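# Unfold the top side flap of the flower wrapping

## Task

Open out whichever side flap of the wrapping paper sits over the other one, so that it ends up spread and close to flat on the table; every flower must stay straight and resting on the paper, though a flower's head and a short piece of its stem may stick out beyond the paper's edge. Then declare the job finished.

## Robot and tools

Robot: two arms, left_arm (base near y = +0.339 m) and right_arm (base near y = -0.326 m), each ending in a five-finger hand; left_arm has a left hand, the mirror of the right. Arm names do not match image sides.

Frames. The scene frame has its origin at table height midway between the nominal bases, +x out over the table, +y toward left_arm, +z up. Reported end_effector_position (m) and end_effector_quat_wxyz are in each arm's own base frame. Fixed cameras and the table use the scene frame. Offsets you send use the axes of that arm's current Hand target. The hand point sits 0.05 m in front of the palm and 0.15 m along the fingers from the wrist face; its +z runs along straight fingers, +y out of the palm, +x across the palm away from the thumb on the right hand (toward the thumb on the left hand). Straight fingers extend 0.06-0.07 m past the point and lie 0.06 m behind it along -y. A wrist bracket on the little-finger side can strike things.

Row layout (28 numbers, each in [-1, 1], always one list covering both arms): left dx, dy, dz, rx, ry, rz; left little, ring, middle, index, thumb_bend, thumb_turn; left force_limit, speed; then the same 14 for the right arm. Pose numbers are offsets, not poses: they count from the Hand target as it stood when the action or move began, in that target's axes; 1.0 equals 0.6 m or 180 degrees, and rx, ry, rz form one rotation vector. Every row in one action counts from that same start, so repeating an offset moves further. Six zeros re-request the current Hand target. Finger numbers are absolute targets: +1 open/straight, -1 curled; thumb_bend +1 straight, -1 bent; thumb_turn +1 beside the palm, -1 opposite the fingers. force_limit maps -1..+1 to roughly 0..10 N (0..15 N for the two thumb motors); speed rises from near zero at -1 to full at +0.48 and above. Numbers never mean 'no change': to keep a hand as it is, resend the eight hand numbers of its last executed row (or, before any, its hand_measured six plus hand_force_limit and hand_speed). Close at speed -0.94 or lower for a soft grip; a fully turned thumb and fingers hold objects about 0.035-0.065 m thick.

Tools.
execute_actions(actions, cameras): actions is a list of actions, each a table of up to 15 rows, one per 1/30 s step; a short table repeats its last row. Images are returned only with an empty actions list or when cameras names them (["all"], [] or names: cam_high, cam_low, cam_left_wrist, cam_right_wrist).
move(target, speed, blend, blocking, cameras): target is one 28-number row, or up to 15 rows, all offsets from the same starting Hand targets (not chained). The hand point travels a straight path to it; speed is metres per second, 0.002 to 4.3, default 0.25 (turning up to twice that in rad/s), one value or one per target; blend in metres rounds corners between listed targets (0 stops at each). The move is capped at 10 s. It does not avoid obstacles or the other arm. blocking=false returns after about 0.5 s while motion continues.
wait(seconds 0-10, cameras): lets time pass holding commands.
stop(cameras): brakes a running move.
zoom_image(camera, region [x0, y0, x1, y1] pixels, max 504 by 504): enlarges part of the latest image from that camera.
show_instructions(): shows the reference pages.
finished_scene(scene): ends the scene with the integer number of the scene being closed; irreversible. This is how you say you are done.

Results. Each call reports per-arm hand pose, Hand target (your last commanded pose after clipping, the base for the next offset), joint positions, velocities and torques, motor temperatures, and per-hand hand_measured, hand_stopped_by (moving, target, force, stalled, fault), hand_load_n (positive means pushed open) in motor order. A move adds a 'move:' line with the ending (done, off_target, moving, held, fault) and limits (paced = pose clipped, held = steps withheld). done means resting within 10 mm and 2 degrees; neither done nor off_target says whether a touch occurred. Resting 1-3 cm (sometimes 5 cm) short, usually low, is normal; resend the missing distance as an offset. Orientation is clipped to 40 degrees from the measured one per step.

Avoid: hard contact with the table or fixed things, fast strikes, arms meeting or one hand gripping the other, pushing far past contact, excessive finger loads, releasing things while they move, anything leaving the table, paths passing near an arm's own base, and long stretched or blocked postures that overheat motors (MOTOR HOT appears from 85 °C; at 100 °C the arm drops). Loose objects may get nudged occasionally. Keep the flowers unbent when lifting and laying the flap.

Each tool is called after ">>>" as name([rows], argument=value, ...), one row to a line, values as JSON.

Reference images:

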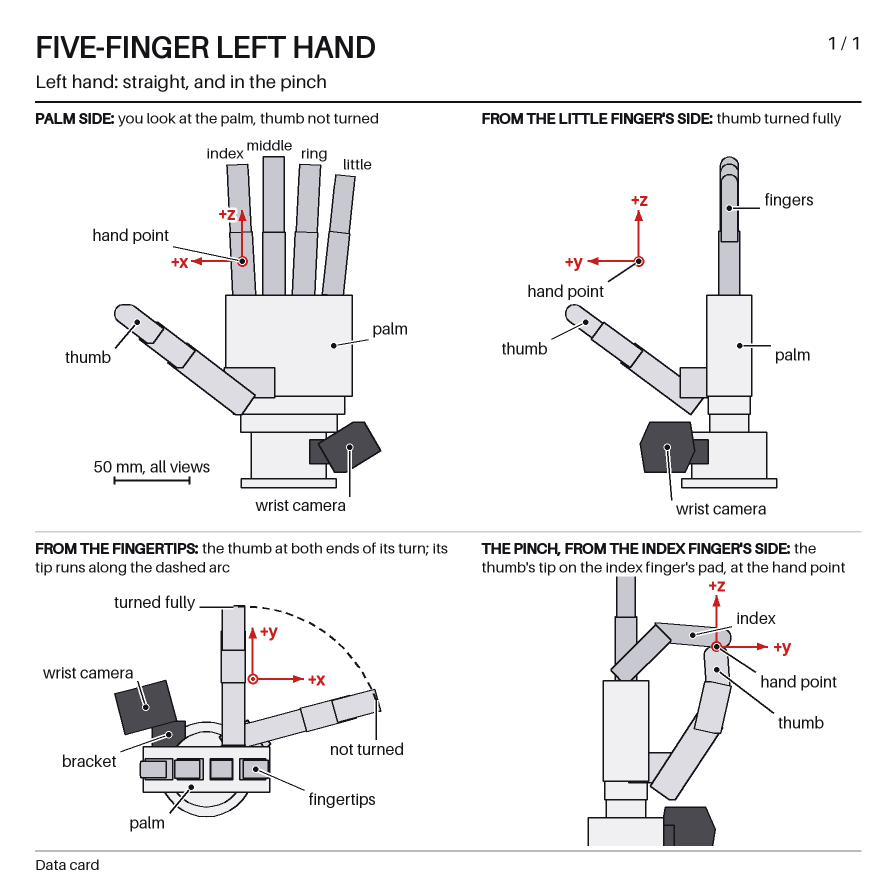

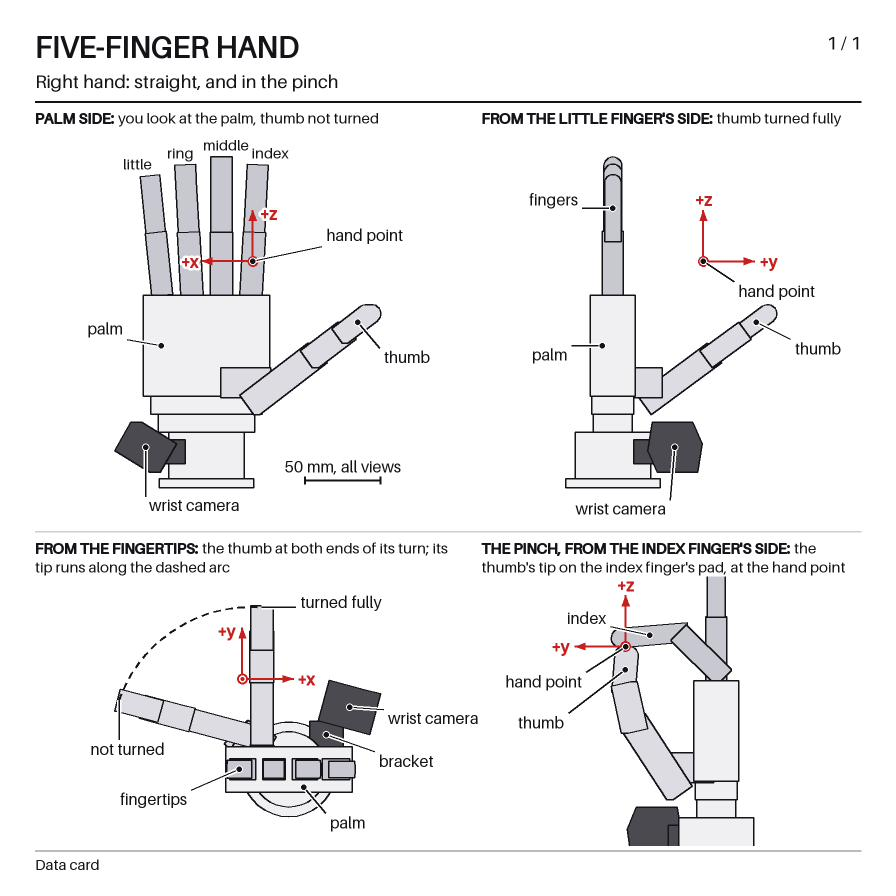

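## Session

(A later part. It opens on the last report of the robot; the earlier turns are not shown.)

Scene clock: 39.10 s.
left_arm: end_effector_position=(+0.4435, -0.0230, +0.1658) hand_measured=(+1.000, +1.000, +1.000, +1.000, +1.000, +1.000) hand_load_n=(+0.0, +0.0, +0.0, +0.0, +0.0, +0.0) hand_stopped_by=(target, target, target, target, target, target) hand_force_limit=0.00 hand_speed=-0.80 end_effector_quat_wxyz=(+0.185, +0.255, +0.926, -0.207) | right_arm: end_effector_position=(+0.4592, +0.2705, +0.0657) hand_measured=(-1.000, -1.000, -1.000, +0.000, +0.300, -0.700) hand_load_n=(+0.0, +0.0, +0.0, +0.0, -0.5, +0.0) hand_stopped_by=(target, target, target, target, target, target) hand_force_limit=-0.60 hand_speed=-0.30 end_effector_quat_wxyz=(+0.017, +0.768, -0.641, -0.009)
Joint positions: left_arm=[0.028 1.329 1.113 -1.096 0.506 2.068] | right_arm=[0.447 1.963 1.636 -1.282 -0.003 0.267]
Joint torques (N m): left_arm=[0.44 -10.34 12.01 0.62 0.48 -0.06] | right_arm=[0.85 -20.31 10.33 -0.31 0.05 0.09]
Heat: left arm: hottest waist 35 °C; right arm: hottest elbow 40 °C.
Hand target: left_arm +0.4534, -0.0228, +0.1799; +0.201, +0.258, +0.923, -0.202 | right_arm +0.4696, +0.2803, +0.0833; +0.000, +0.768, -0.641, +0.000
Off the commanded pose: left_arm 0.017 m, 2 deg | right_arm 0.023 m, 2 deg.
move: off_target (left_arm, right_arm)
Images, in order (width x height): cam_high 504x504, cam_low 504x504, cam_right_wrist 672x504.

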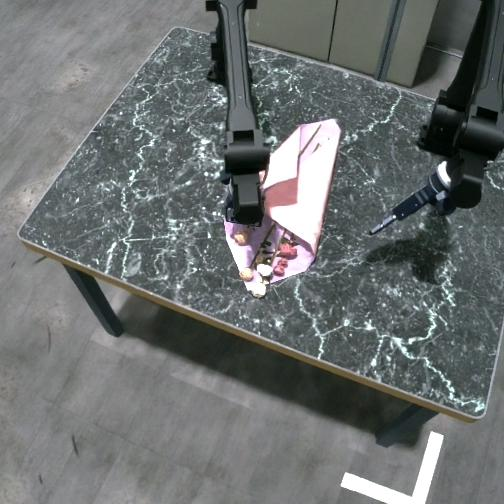

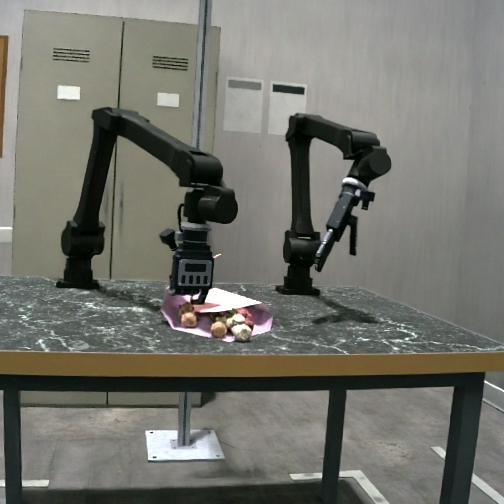

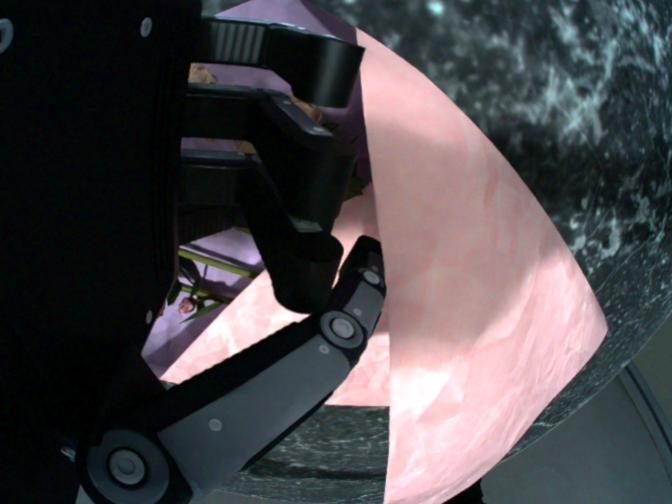

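>>> move(target=[0,0,0,0,0,0,1,1,1,1,1,1,0,-0.8,0.1237,0.0606,-0.05,0,0,0,-1,-1,-1,0,0.3,-0.7,-0.6,-0.3], cameras=["cam_high","cam_low","cam_right_wrist"], speed=0.08)

>>> zoom_image(camera="cam_low", region=[130, 210, 280, 360])

>>> zoom_image(camera="cam_high", region=[180, 100, 350, 300])

Scene clock: 41.10 s.
left_arm: end_effector_position=(+0.4435, -0.0230, +0.1658) hand_measured=(+1.000, +1.000, +1.000, +1.000, +1.000, +1.000) hand_load_n=(+0.0, +0.0, +0.0, +0.0, +0.0, +0.0) hand_stopped_by=(target, target, target, target, target, target) hand_force_limit=0.00 hand_speed=-0.80 end_effector_quat_wxyz=(+0.185, +0.255, +0.926, -0.207) | right_arm: end_effector_position=(+0.4502, +0.2058, +0.1099) hand_measured=(-1.000, -1.000, -1.000, +0.000, +0.300, -0.700) hand_load_n=(+0.0, +0.0, +0.0, +0.0, +0.0, +0.0) hand_stopped_by=(target, target, target, target, target, target) hand_force_limit=-0.60 hand_speed=-0.30 end_effector_quat_wxyz=(-0.003, +0.767, -0.642, +0.000)
Joint positions: left_arm=[0.028 1.329 1.113 -1.096 0.506 2.068] | right_arm=[0.347 1.812 1.537 -1.29 -0.003 0.17]
Joint torques (N m): left_arm=[0.44 -10.29 12 0.59 0.48 -0.06] | right_arm=[-0.38 -18.55 7.05 -0.2 0.05 -0.08]
Heat: left arm: hottest waist 35 °C; right arm: hottest elbow 40 °C.
Hand target: left_arm +0.4534, -0.0228, +0.1799; +0.201, +0.258, +0.923, -0.202 | right_arm +0.4472, +0.2007, +0.1132; +0.000, +0.768, -0.641, +0.000
Off the commanded pose: left_arm 0.017 m, 2 deg | right_arm 0.007 m, 0 deg.
move: off_target (left_arm)
Images, in order (width x height): cam_high 504x504, cam_low 504x504, cam_right_wrist 672x504.

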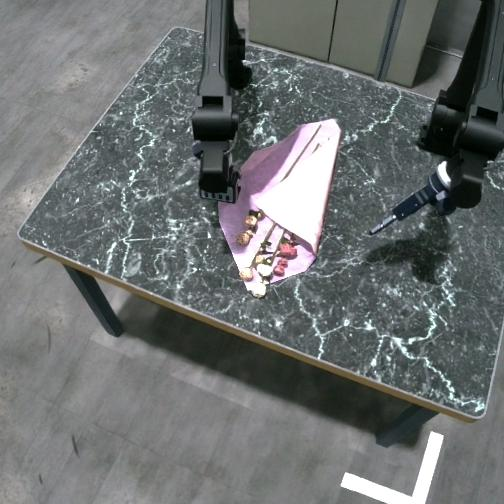

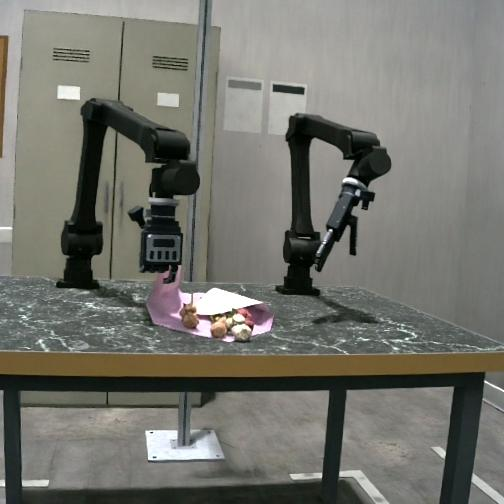

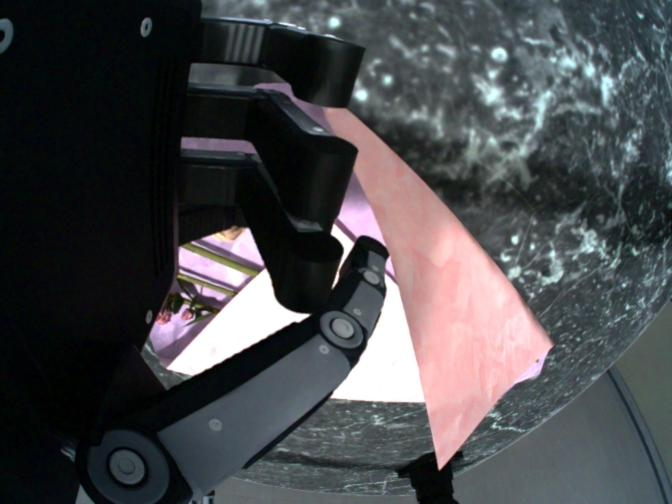

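Scaled by 3.360 from the camera's 504x504 image, which has a finer 720x720 frame.

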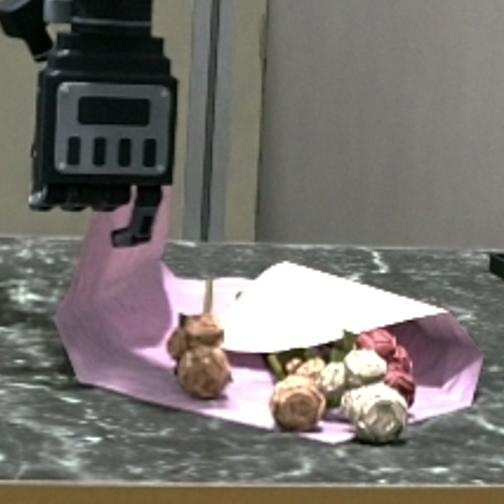

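Scaled by 2.520 from the camera's 504x504 image, which has a finer 720x720 frame.

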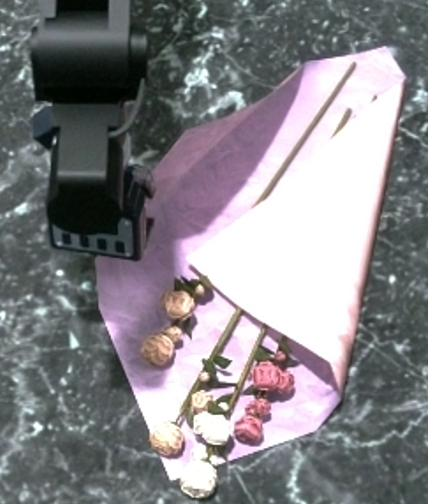

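>>> move(target=[0,0,0,0,0,0,1,1,1,1,1,1,0,-0.8,0.1418,0.0598,0.017,0,0,0,-1,-1,-1,0,0.3,-0.7,-0.6,-0.3], cameras=["cam_high","cam_low","cam_right_wrist"], speed=0.1)

>>> zoom_image(camera="cam_low", region=[80, 210, 230, 360])

>>> zoom_image(camera="cam_high", region=[150, 100, 350, 300])

Scene clock: 42.97 s.
left_arm: end_effector_position=(+0.4435, -0.0230, +0.1658) hand_measured=(+1.000, +1.000, +1.000, +1.000, +1.000, +1.000) hand_load_n=(+0.0, +0.0, +0.0, +0.0, +0.0, +0.0) hand_stopped_by=(target, target, target, target, target, target) hand_force_limit=0.00 hand_speed=-0.80 end_effector_quat_wxyz=(+0.185, +0.255, +0.926, -0.207) | right_arm: end_effector_position=(+0.4247, +0.1128, +0.0994) hand_measured=(-1.000, -1.000, -1.000, +0.000, +0.300, -0.700) hand_load_n=(+0.5, +0.0, +0.0, +0.0, +0.0, +0.0) hand_stopped_by=(target, target, target, target, target, target) hand_force_limit=-0.60 hand_speed=-0.30 end_effector_quat_wxyz=(+0.008, +0.766, -0.642, -0.007)
Joint positions: left_arm=[0.028 1.329 1.113 -1.096 0.506 2.068] | right_arm=[0.188 1.717 1.372 -1.247 -0.001 0.013]
Joint torques (N m): left_arm=[0.5 -10.4 12 0.62 0.48 -0.06] | right_arm=[-0.26 -16.79 6.97 0.53 0 -0.08]
Heat: left arm: hottest waist 35 °C; right arm: hottest elbow 40 °C.
Hand target: left_arm +0.4534, -0.0228, +0.1799; +0.201, +0.258, +0.923, -0.202 | right_arm +0.4271, +0.1106, +0.1031; +0.000, +0.768, -0.641, +0.000
Off the commanded pose: left_arm 0.017 m, 2 deg | right_arm 0.005 m, 1 deg.
move: off_target (left_arm)
Images, in order (width x height): cam_high 504x504, cam_low 504x504, cam_right_wrist 672x504.

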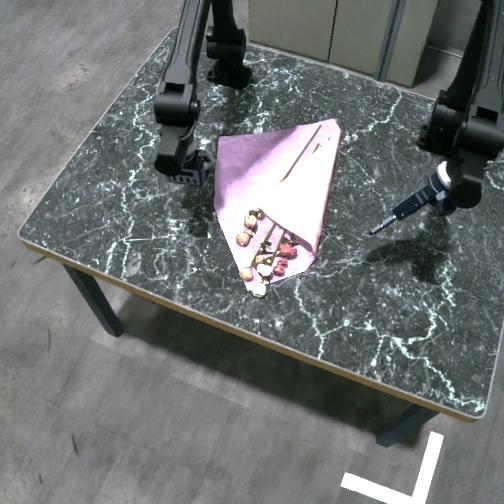

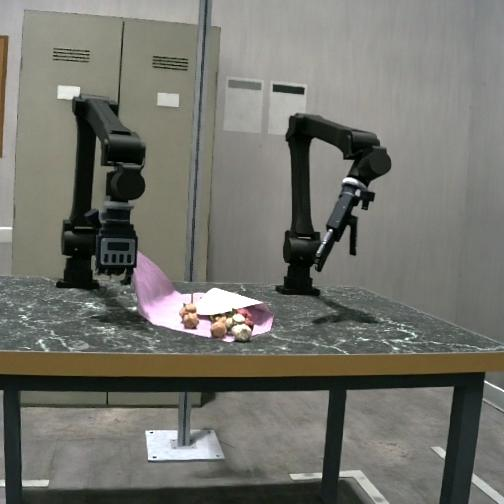

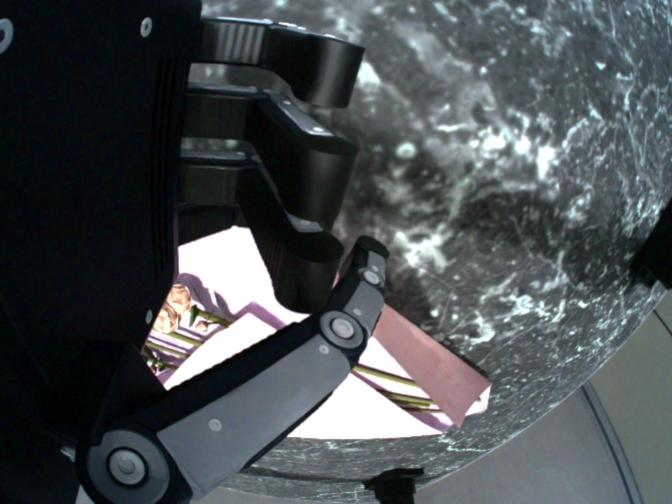

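Scaled by 3.360 from the camera's 504x504 image, which has a finer 720x720 frame.

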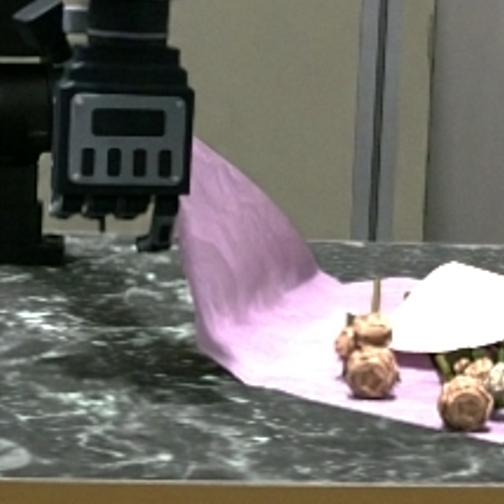

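Scaled by 2.520 from the camera's 504x504 image, which has a finer 720x720 frame.

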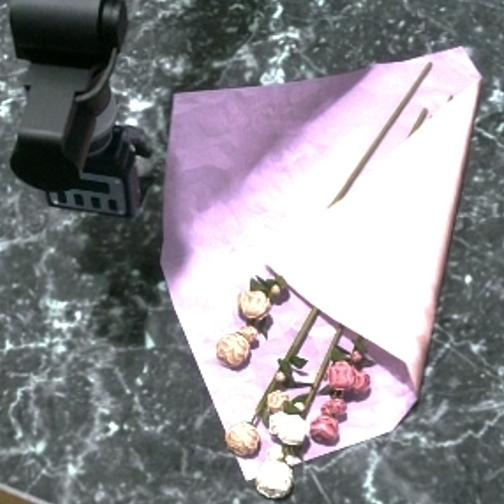

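>>> move([
  [0,0,0,0,0,0,1,1,1,1,1,1,0,-0.8,0,0,-0.145,0,0,0,-1,-1,-1,0,0.3,-0.7,-0.6,-0.3],
  [0,0,0,0,0,0,1,1,1,1,1,1,0,-0.8,-0.1923,0.0807,-0.145,0,0,-0.433,-1,-1,-1,-1,0.9,0.9,-0.2,-0.2],
], cameras=["cam_high","cam_low","cam_right_wrist"], speed=0.2)

>>> zoom_image(camera="cam_low", region=[80, 210, 230, 360])

>>> zoom_image(camera="cam_high", region=[150, 100, 350, 300])

Scene clock: 50.30 s.
left_arm: end_effector_position=(+0.4435, -0.0230, +0.1658) hand_measured=(+1.000, +1.000, +1.000, +1.000, +1.000, +1.000) hand_load_n=(+0.0, +0.0, +0.0, +0.0, -0.5, +0.0) hand_stopped_by=(target, target, target, target, target, target) hand_force_limit=0.00 hand_speed=-0.80 end_effector_quat_wxyz=(+0.185, +0.255, +0.926, -0.207) | right_arm: end_effector_position=(+0.3602, +0.2148, +0.1860) hand_measured=(-1.000, -1.000, -1.000, -1.000, +0.900, +0.900) hand_load_n=(+0.5, +0.0, +0.0, +0.0, -0.5, +0.0) hand_stopped_by=(target, target, target, target, target, target) hand_force_limit=-0.20 hand_speed=-0.20 end_effector_quat_wxyz=(+0.003, +1.000, -0.021, -0.005)
Joint positions: left_arm=[0.028 1.329 1.113 -1.096 0.506 2.068] | right_arm=[0.608 1.609 1.47 -1.443 -0.001 -0.921]
Joint torques (N m): left_arm=[0.44 -10.4 12 0.61 0.47 -0.06] | right_arm=[0.56 -15.5 7.39 0.25 0.02 -0.06]
Heat: left arm: hottest waist 35 °C; right arm: hottest elbow 41 °C.
Hand target: left_arm +0.4534, -0.0228, +0.1799; +0.201, +0.258, +0.923, -0.202 | right_arm +0.3587, +0.2154, +0.1899; +0.000, +1.000, -0.015, +0.000
Off the commanded pose: left_arm 0.017 m, 2 deg | right_arm 0.004 m, 1 deg.
move: off_target (left_arm)
Images, in order (width x height): cam_high 504x504, cam_low 504x504, cam_right_wrist 672x504.

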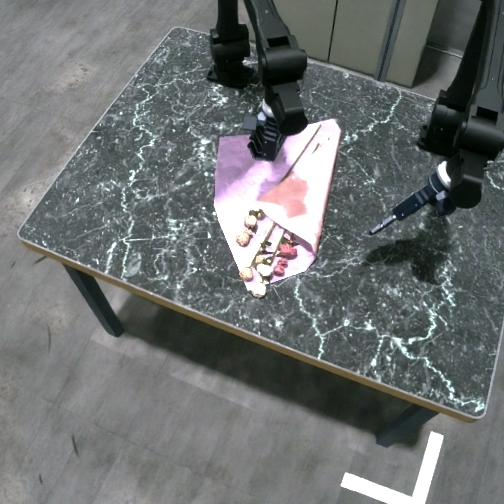

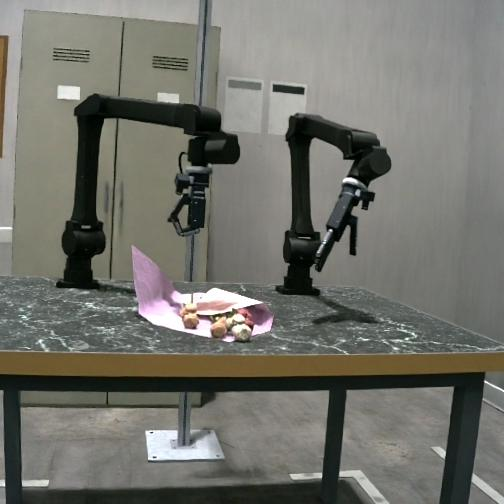

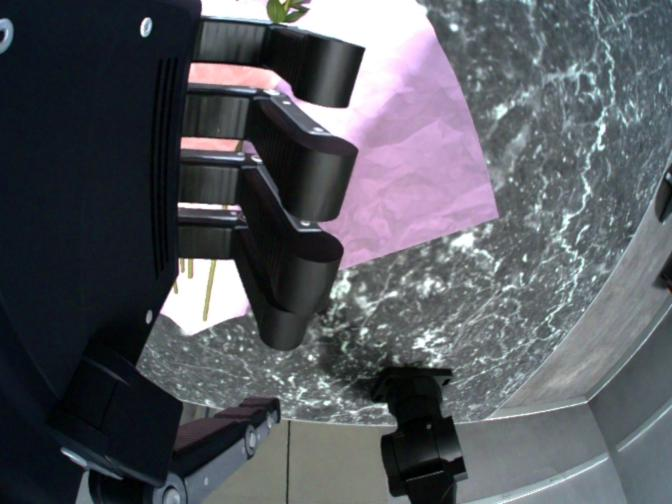

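Scaled by 3.360 from the camera's 504x504 image, which has a finer 720x720 frame.

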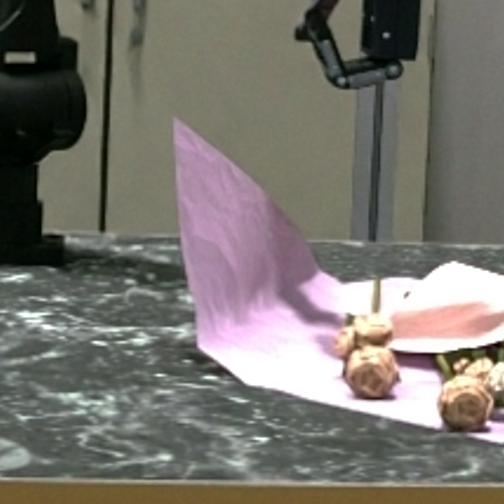

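Scaled by 2.520 from the camera's 504x504 image, which has a finer 720x720 frame.

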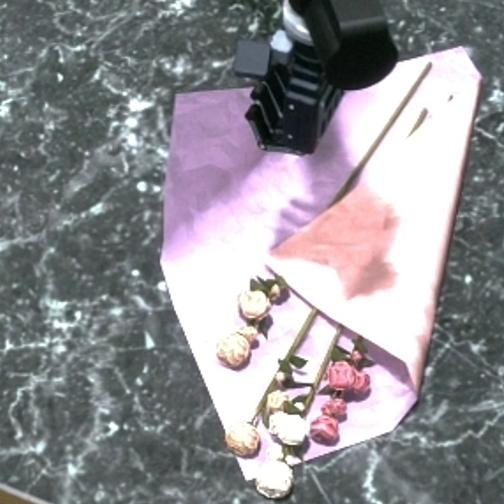

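>>> move([
  [0,0,0,0,0,0,1,1,1,1,1,1,0,-0.8,0,0.05,0.1667,0,0,0,-1,-1,-1,-1,0.9,0.9,-0.2,-0.2],
  [0,0,0,0,0,0,1,1,1,1,1,1,0,-0.8,0,0.1833,0.2,0,0,0,-1,-1,-1,-1,0.9,0.9,-0.2,-0.2],
  [0,0,0,0,0,0,1,1,1,1,1,1,0,-0.8,0,0.267,0.25,0,0,0,-1,-1,-1,-1,0.9,0.9,-0.2,-0.2],
], cameras=["cam_high","cam_low","cam_right_wrist"], speed=0.12, blend=[0.03,0.03,0])

>>> zoom_image(camera="cam_low", region=[80, 210, 230, 360])

>>> zoom_image(camera="cam_high", region=[150, 100, 350, 300])

Scene clock: 53.53 s.
left_arm: end_effector_position=(+0.4435, -0.0230, +0.1658) hand_measured=(+1.000, +1.000, +1.000, +1.000, +1.000, +1.000) hand_load_n=(+0.0, +0.0, +0.0, +0.0, +0.0, +0.0) hand_stopped_by=(target, target, target, target, target, target) hand_force_limit=0.00 hand_speed=-0.80 end_effector_quat_wxyz=(+0.185, +0.255, +0.926, -0.207) | right_arm: end_effector_position=(+0.3507, +0.0574, +0.0381) hand_measured=(-1.000, -1.000, -1.000, -1.000, +0.900, +0.900) hand_load_n=(+0.5, +0.0, +0.0, +0.0, +0.0, +0.0) hand_stopped_by=(target, target, target, target, target, target) hand_force_limit=-0.20 hand_speed=-0.20 end_effector_quat_wxyz=(+0.002, +1.000, -0.016, -0.009)
Joint positions: left_arm=[0.028 1.329 1.113 -1.096 0.506 2.068] | right_arm=[0.296 1.553 0.987 -1.023 -0.001 -1.242]
Joint torques (N m): left_arm=[0.44 -10.34 12 0.61 0.48 -0.06] | right_arm=[-0.5 -12.69 6.27 0.61 0.03 -0.09]
Heat: left arm: hottest waist 35 °C; right arm: hottest elbow 41 °C.
Hand target: left_arm +0.4534, -0.0228, +0.1799; +0.201, +0.258, +0.923, -0.202 | right_arm +0.3540, +0.0553, +0.0401; +0.000, +1.000, -0.015, +0.000
Off the commanded pose: left_arm 0.017 m, 2 deg | right_arm 0.004 m, 1 deg.
move: off_target (left_arm); blend cut to 0.0292 m at target 2
Images, in order (width x height): cam_high 504x504, cam_low 504x504, cam_right_wrist 672x504.

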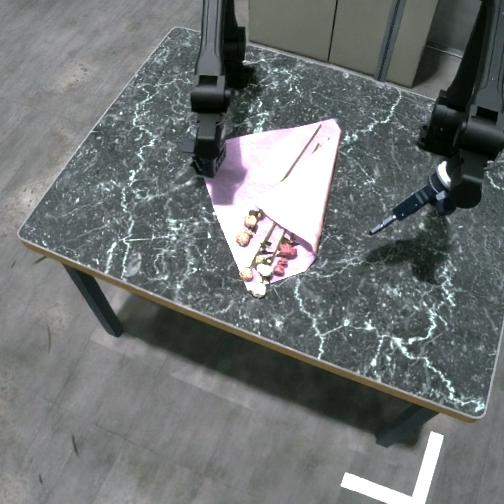

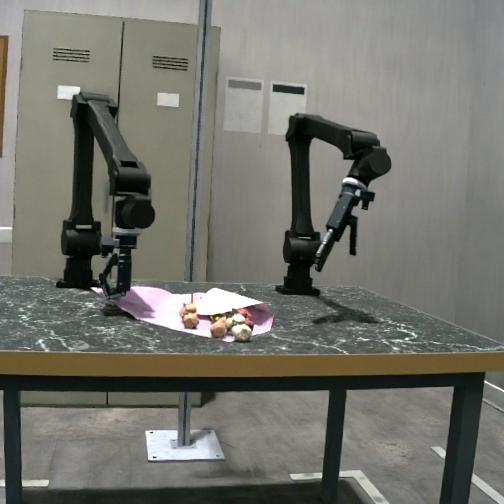

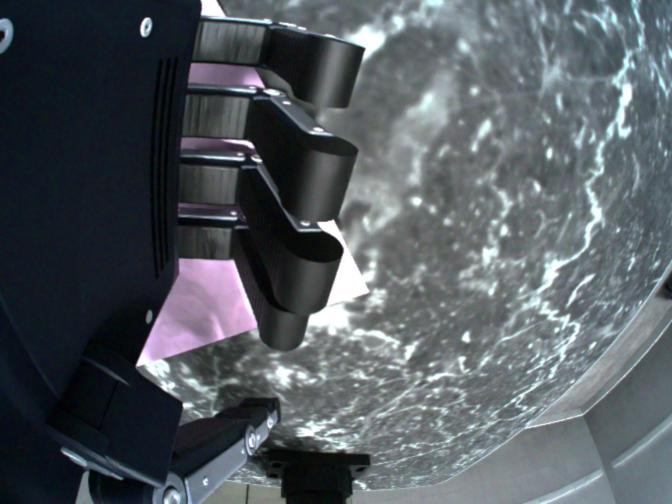

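Scaled by 3.360 from the camera's 504x504 image, which has a finer 720x720 frame.

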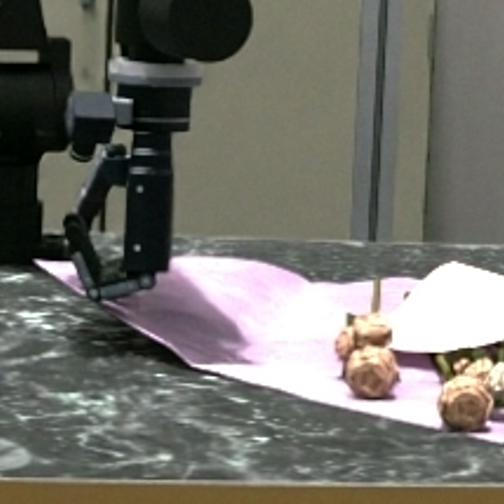

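Scaled by 2.520 from the camera's 504x504 image, which has a finer 720x720 frame.

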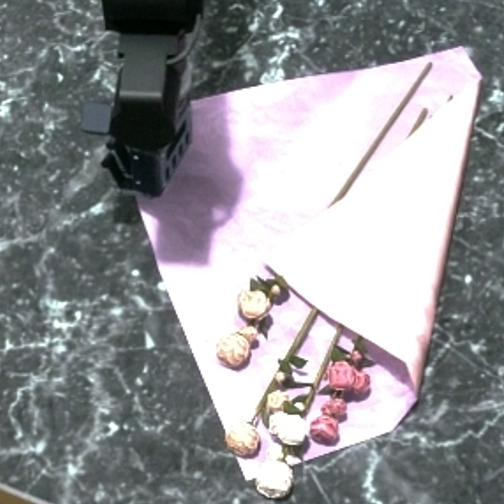

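>>> move(target=[0,0,0,0,0,0,1,1,1,1,1,1,0,-0.8,0,0,0.055,0,0,0,-1,-1,-1,-1,0.9,0.9,-0.2,-0.2], cameras=["cam_high","cam_low"], speed=0.06)

>>> zoom_image(camera="cam_low", region=[80, 250, 230, 360])

>>> zoom_image(camera="cam_high", region=[150, 100, 350, 300])

Scene clock: 54.83 s.
left_arm: end_effector_position=(+0.4435, -0.0230, +0.1658) hand_measured=(+1.000, +1.000, +1.000, +1.000, +1.000, +1.000) hand_load_n=(+0.0, +0.0, +0.0, +0.0, +0.0, +0.0) hand_stopped_by=(target, target, target, target, target, target) hand_force_limit=0.00 hand_speed=-0.80 end_effector_quat_wxyz=(+0.185, +0.255, +0.926, -0.207) | right_arm: end_effector_position=(+0.3521, +0.0578, +0.0118) hand_measured=(-1.000, -1.000, -1.000, -1.000, +0.900, +0.900) hand_load_n=(+0.0, +0.0, +0.0, +0.0, +0.0, +0.0) hand_stopped_by=(target, target, target, target, target, target) hand_force_limit=-0.20 hand_speed=-0.20 end_effector_quat_wxyz=(-0.001, +1.000, -0.016, +0.001)
Joint positions: left_arm=[0.028 1.329 1.113 -1.096 0.506 2.068] | right_arm=[0.296 1.586 0.946 -0.929 -0.001 -1.243]
Joint torques (N m): left_arm=[0.44 -10.29 12.01 0.61 0.48 -0.06] | right_arm=[-0.5 -10.87 6.09 0.66 0.02 -0.08]
Heat: left arm: hottest waist 35 °C; right arm: hottest elbow 41 °C.
Hand target: left_arm +0.4534, -0.0228, +0.1799; +0.201, +0.258, +0.923, -0.202 | right_arm +0.3540, +0.0553, +0.0070; +0.000, +1.000, -0.015, +0.000
Off the commanded pose: left_arm 0.017 m, 2 deg | right_arm 0.006 m, 0 deg.
move: off_target (left_arm)
Images, in order (width x height): cam_high 504x504, cam_low 504x504.

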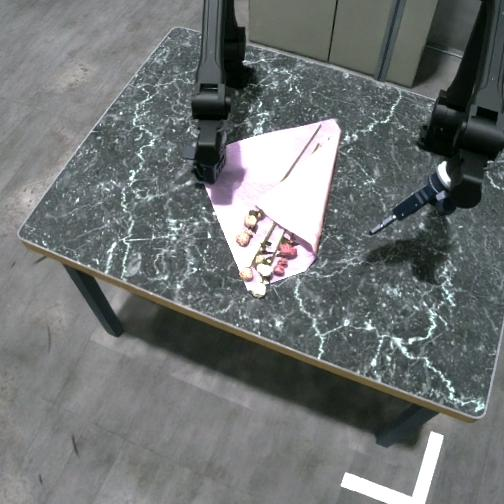

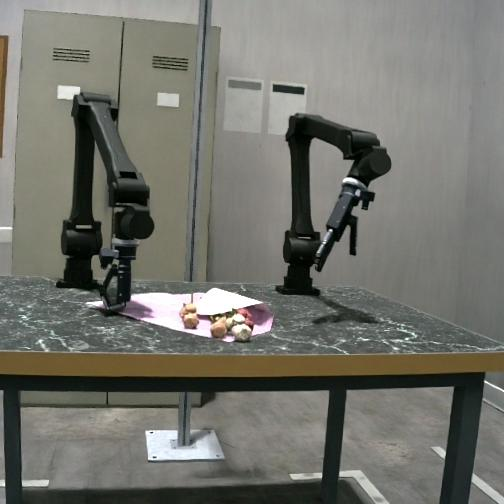

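Scaled by 3.360 from the camera's 504x504 image, which has a finer 720x720 frame.

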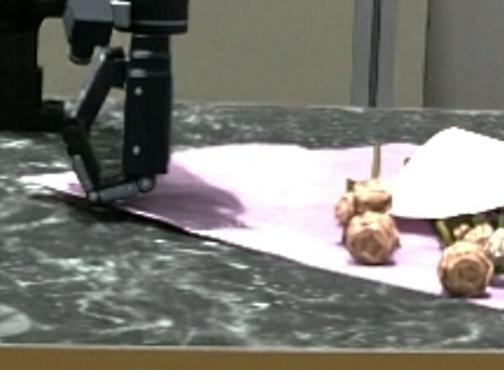

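Scaled by 2.520 from the camera's 504x504 image, which has a finer 720x720 frame.

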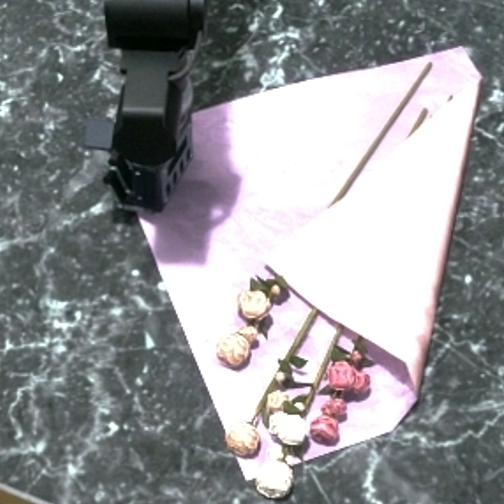

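>>> move(target=[0,0,0,0,0,0,1,1,1,1,1,1,0,-0.8,0,0,-0.3,0,0,0,-1,-1,-1,-1,0.9,0.9,-0.2,-0.2], cameras=["cam_high","cam_low","cam_right_wrist"], speed=0.15)

>>> zoom_image(camera="cam_low", region=[80, 250, 230, 360])

>>> zoom_image(camera="cam_high", region=[150, 100, 350, 300])

Scene clock: 56.80 s.
left_arm: end_effector_position=(+0.4435, -0.0230, +0.1658) hand_measured=(+1.000, +1.000, +1.000, +1.000, +1.000, +1.000) hand_load_n=(+0.0, +0.0, +0.0, +0.0, +0.0, +0.0) hand_stopped_by=(target, target, target, target, target, target) hand_force_limit=0.00 hand_speed=-0.80 end_effector_quat_wxyz=(+0.185, +0.255, +0.926, -0.207) | right_arm: end_effector_position=(+0.3411, +0.0544, +0.1718) hand_measured=(-1.000, -1.000, -1.000, -1.000, +0.900, +0.900) hand_load_n=(+0.0, +0.0, +0.0, +0.0, +0.0, +0.0) hand_stopped_by=(target, target, target, target, target, target) hand_force_limit=-0.20 hand_speed=-0.20 end_effector_quat_wxyz=(+0.005, +1.000, -0.016, -0.016)
Joint positions: left_arm=[0.028 1.329 1.113 -1.096 0.506 2.068] | right_arm=[0.296 1.403 1.2 -1.402 -0.001 -1.243]
Joint torques (N m): left_arm=[0.44 -10.34 12 0.61 0.48 -0.06] | right_arm=[-0.44 -10.75 10.89 -0.29 0.03 -0.07]
Heat: left arm: hottest waist 35 °C; right arm: hottest elbow 41 °C.
Hand target: left_arm +0.4534, -0.0228, +0.1799; +0.201, +0.258, +0.923, -0.202 | right_arm +0.3539, +0.0554, +0.1870; +0.000, +1.000, -0.015, +0.000
Off the commanded pose: left_arm 0.017 m, 2 deg | right_arm 0.020 m, 2 deg.
move: off_target (left_arm, right_arm)
Images, in order (width x height): cam_high 504x504, cam_low 504x504, cam_right_wrist 672x504.

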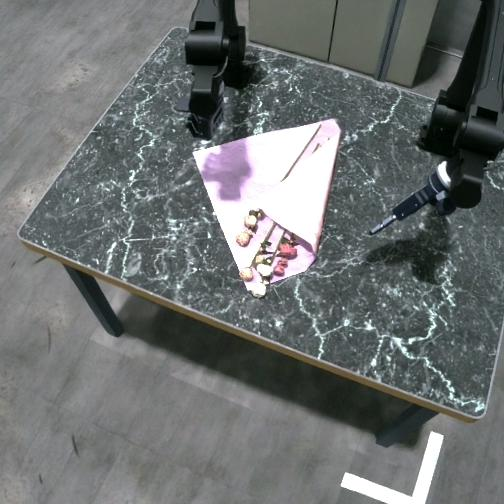

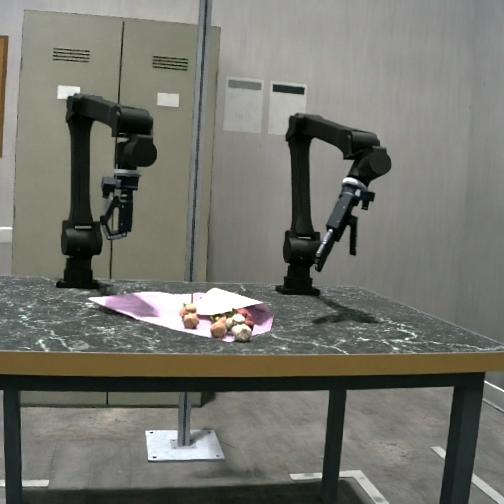

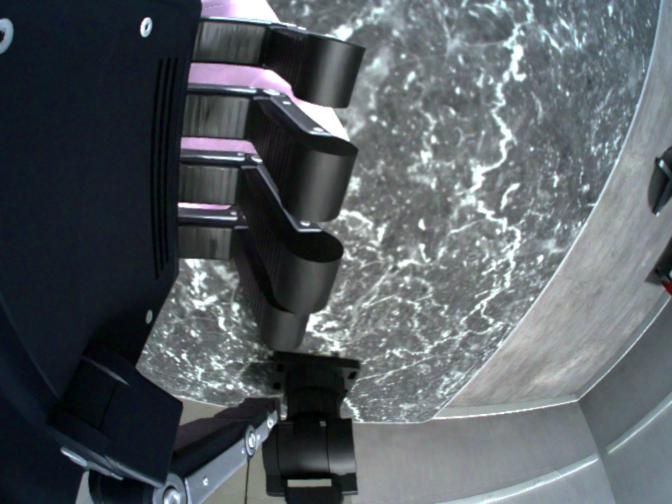

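Scaled by 3.360 from the camera's 504x504 image, which has a finer 720x720 frame.

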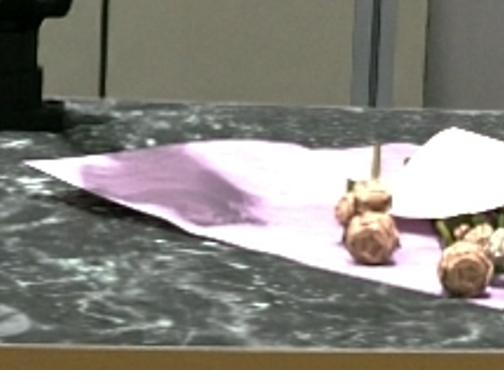

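Scaled by 2.520 from the camera's 504x504 image, which has a finer 720x720 frame.

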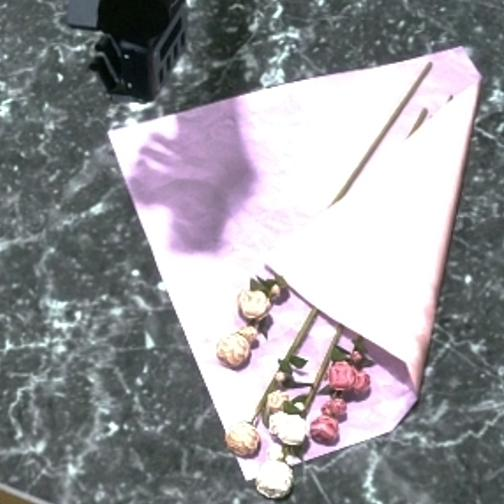

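>>> move([
  [0,0,0,0,0,0,1,1,1,1,1,1,0,-0.8,-0.033,-0.133,0.18,0,0,0,-1,-1,-1,-1,0.9,0.9,-0.2,-0.2],
  [0,0,0,0,0,0,1,1,1,1,1,1,0,-0.8,-0.033,-0.133,0.32,0,0,0,-1,-1,-1,-1,0.9,0.9,-0.2,-0.2],
], cameras=["cam_high","cam_low"], speed=[0.15,0.05])

>>> zoom_image(camera="cam_low", region=[80, 250, 230, 360])

>>> zoom_image(camera="cam_high", region=[150, 100, 350, 300])

Scene clock: 61.27 s.
left_arm: end_effector_position=(+0.4435, -0.0230, +0.1658) hand_measured=(+1.000, +1.000, +1.000, +1.000, +1.000, +1.000) hand_load_n=(+0.0, +0.0, +0.0, +0.0, +0.0, +0.0) hand_stopped_by=(target, target, target, target, target, target) hand_force_limit=0.00 hand_speed=-0.80 end_effector_quat_wxyz=(+0.185, +0.255, +0.926, -0.207) | right_arm: end_effector_position=(+0.3371, +0.1334, +0.0024) hand_measured=(-1.000, -1.000, -1.000, -1.000, +0.900, +0.900) hand_load_n=(+0.0, +0.0, +0.0, -1.0, +0.0, +0.0) hand_stopped_by=(target, target, target, target, target, target) hand_force_limit=-0.20 hand_speed=-0.20 end_effector_quat_wxyz=(-0.001, +1.000, -0.014, +0.001)
Joint positions: left_arm=[0.028 1.329 1.113 -1.096 0.506 2.068] | right_arm=[0.481 1.634 0.977 -0.91 -0.001 -1.061]
Joint torques (N m): left_arm=[0.44 -10.34 12 0.61 0.48 -0.06] | right_arm=[0.62 -11.16 5.85 0.83 0.02 0.08]
Heat: left arm: hottest elbow 36 °C; right arm: hottest elbow 41 °C.
Hand target: left_arm +0.4534, -0.0228, +0.1799; +0.201, +0.258, +0.923, -0.202 | right_arm +0.3366, +0.1356, -0.0049; +0.000, +1.000, -0.015, +0.000
Off the commanded pose: left_arm 0.017 m, 2 deg | right_arm 0.008 m, 0 deg.
move: off_target (left_arm)
Images, in order (width x height): cam_high 504x504, cam_low 504x504.

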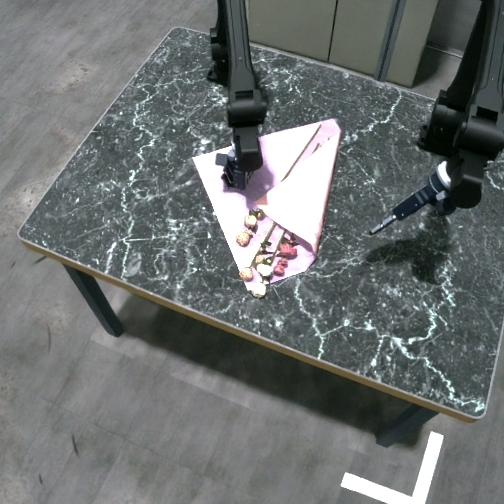

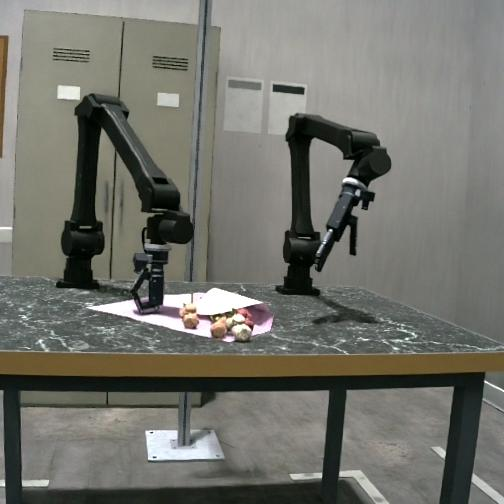

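Scaled by 3.360 from the camera's 504x504 image, which has a finer 720x720 frame.

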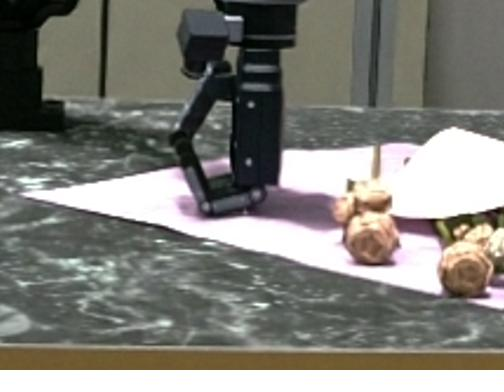

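Scaled by 2.520 from the camera's 504x504 image, which has a finer 720x720 frame.

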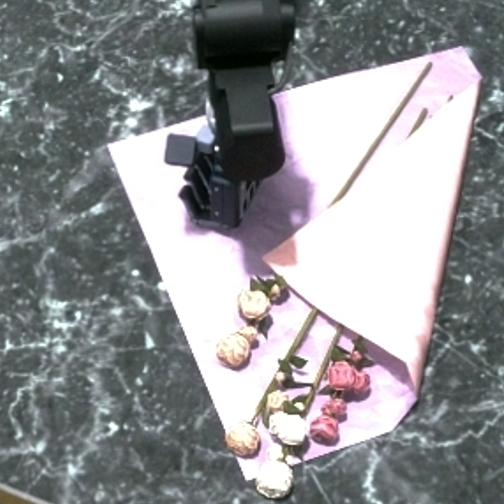

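>>> move(target=[0,0,0,0,0,0,1,1,1,1,1,1,0,-0.8,0,0,-0.32,0,0,0,-1,-1,-1,-1,0.9,0.9,-0.2,-0.2], cameras=["cam_high","cam_low"], speed=0.2)

>>> zoom_image(camera="cam_low", region=[80, 250, 230, 360])

>>> zoom_image(camera="cam_high", region=[150, 100, 350, 300])

Scene clock: 63.07 s.
left_arm: end_effector_position=(+0.4435, -0.0230, +0.1658) hand_measured=(+1.000, +1.000, +1.000, +1.000, +1.000, +1.000) hand_load_n=(-0.5, +0.0, +0.0, +0.0, +0.0, +0.0) hand_stopped_by=(target, target, target, target, target, target) hand_force_limit=0.00 hand_speed=-0.80 end_effector_quat_wxyz=(+0.185, +0.255, +0.926, -0.207) | right_arm: end_effector_position=(+0.3265, +0.1279, +0.1728) hand_measured=(-1.000, -1.000, -1.000, -1.000, +0.900, +0.900) hand_load_n=(+0.0, +0.0, +0.0, +0.0, +0.0, +0.0) hand_stopped_by=(target, target, target, target, target, target) hand_force_limit=-0.20 hand_speed=-0.20 end_effector_quat_wxyz=(+0.007, +1.000, -0.015, -0.014)
Joint positions: left_arm=[0.028 1.329 1.113 -1.096 0.506 2.068] | right_arm=[0.481 1.438 1.238 -1.403 -0.001 -1.06]
Joint torques (N m): left_arm=[0.44 -10.34 12 0.61 0.47 -0.06] | right_arm=[0.67 -11.22 10.89 -0.23 0.01 0.08]
Heat: left arm: hottest elbow 36 °C; right arm: hottest elbow 41 °C.
Hand target: left_arm +0.4534, -0.0228, +0.1799; +0.201, +0.258, +0.923, -0.202 | right_arm +0.3365, +0.1356, +0.1870; +0.000, +1.000, -0.015, +0.000
Off the commanded pose: left_arm 0.017 m, 2 deg | right_arm 0.019 m, 2 deg.
move: off_target (left_arm, right_arm)
Images, in order (width x height): cam_high 504x504, cam_low 504x504.

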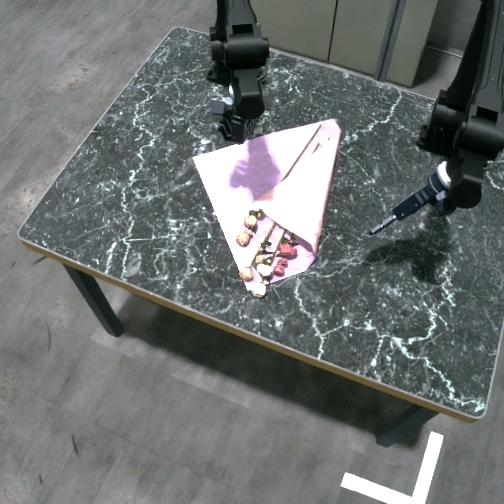

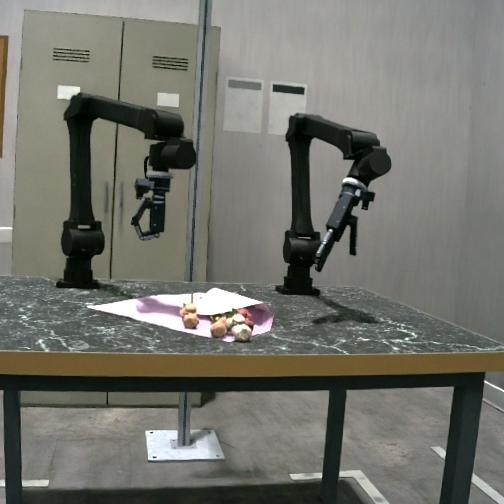

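Scaled by 3.360 from the camera's 504x504 image, which has a finer 720x720 frame.

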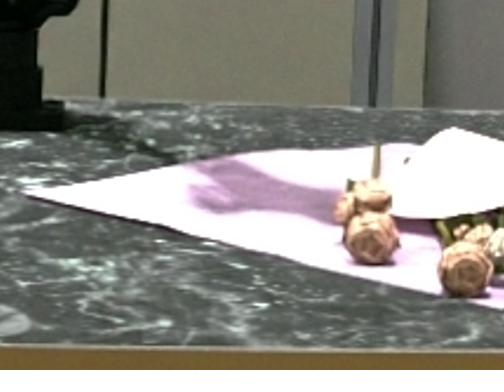

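Scaled by 2.520 from the camera's 504x504 image, which has a finer 720x720 frame.

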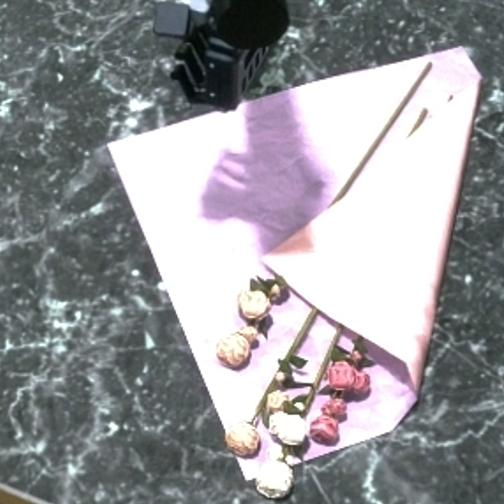

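>>> finished_scene(scene=1)

The scene is finished: the task was done.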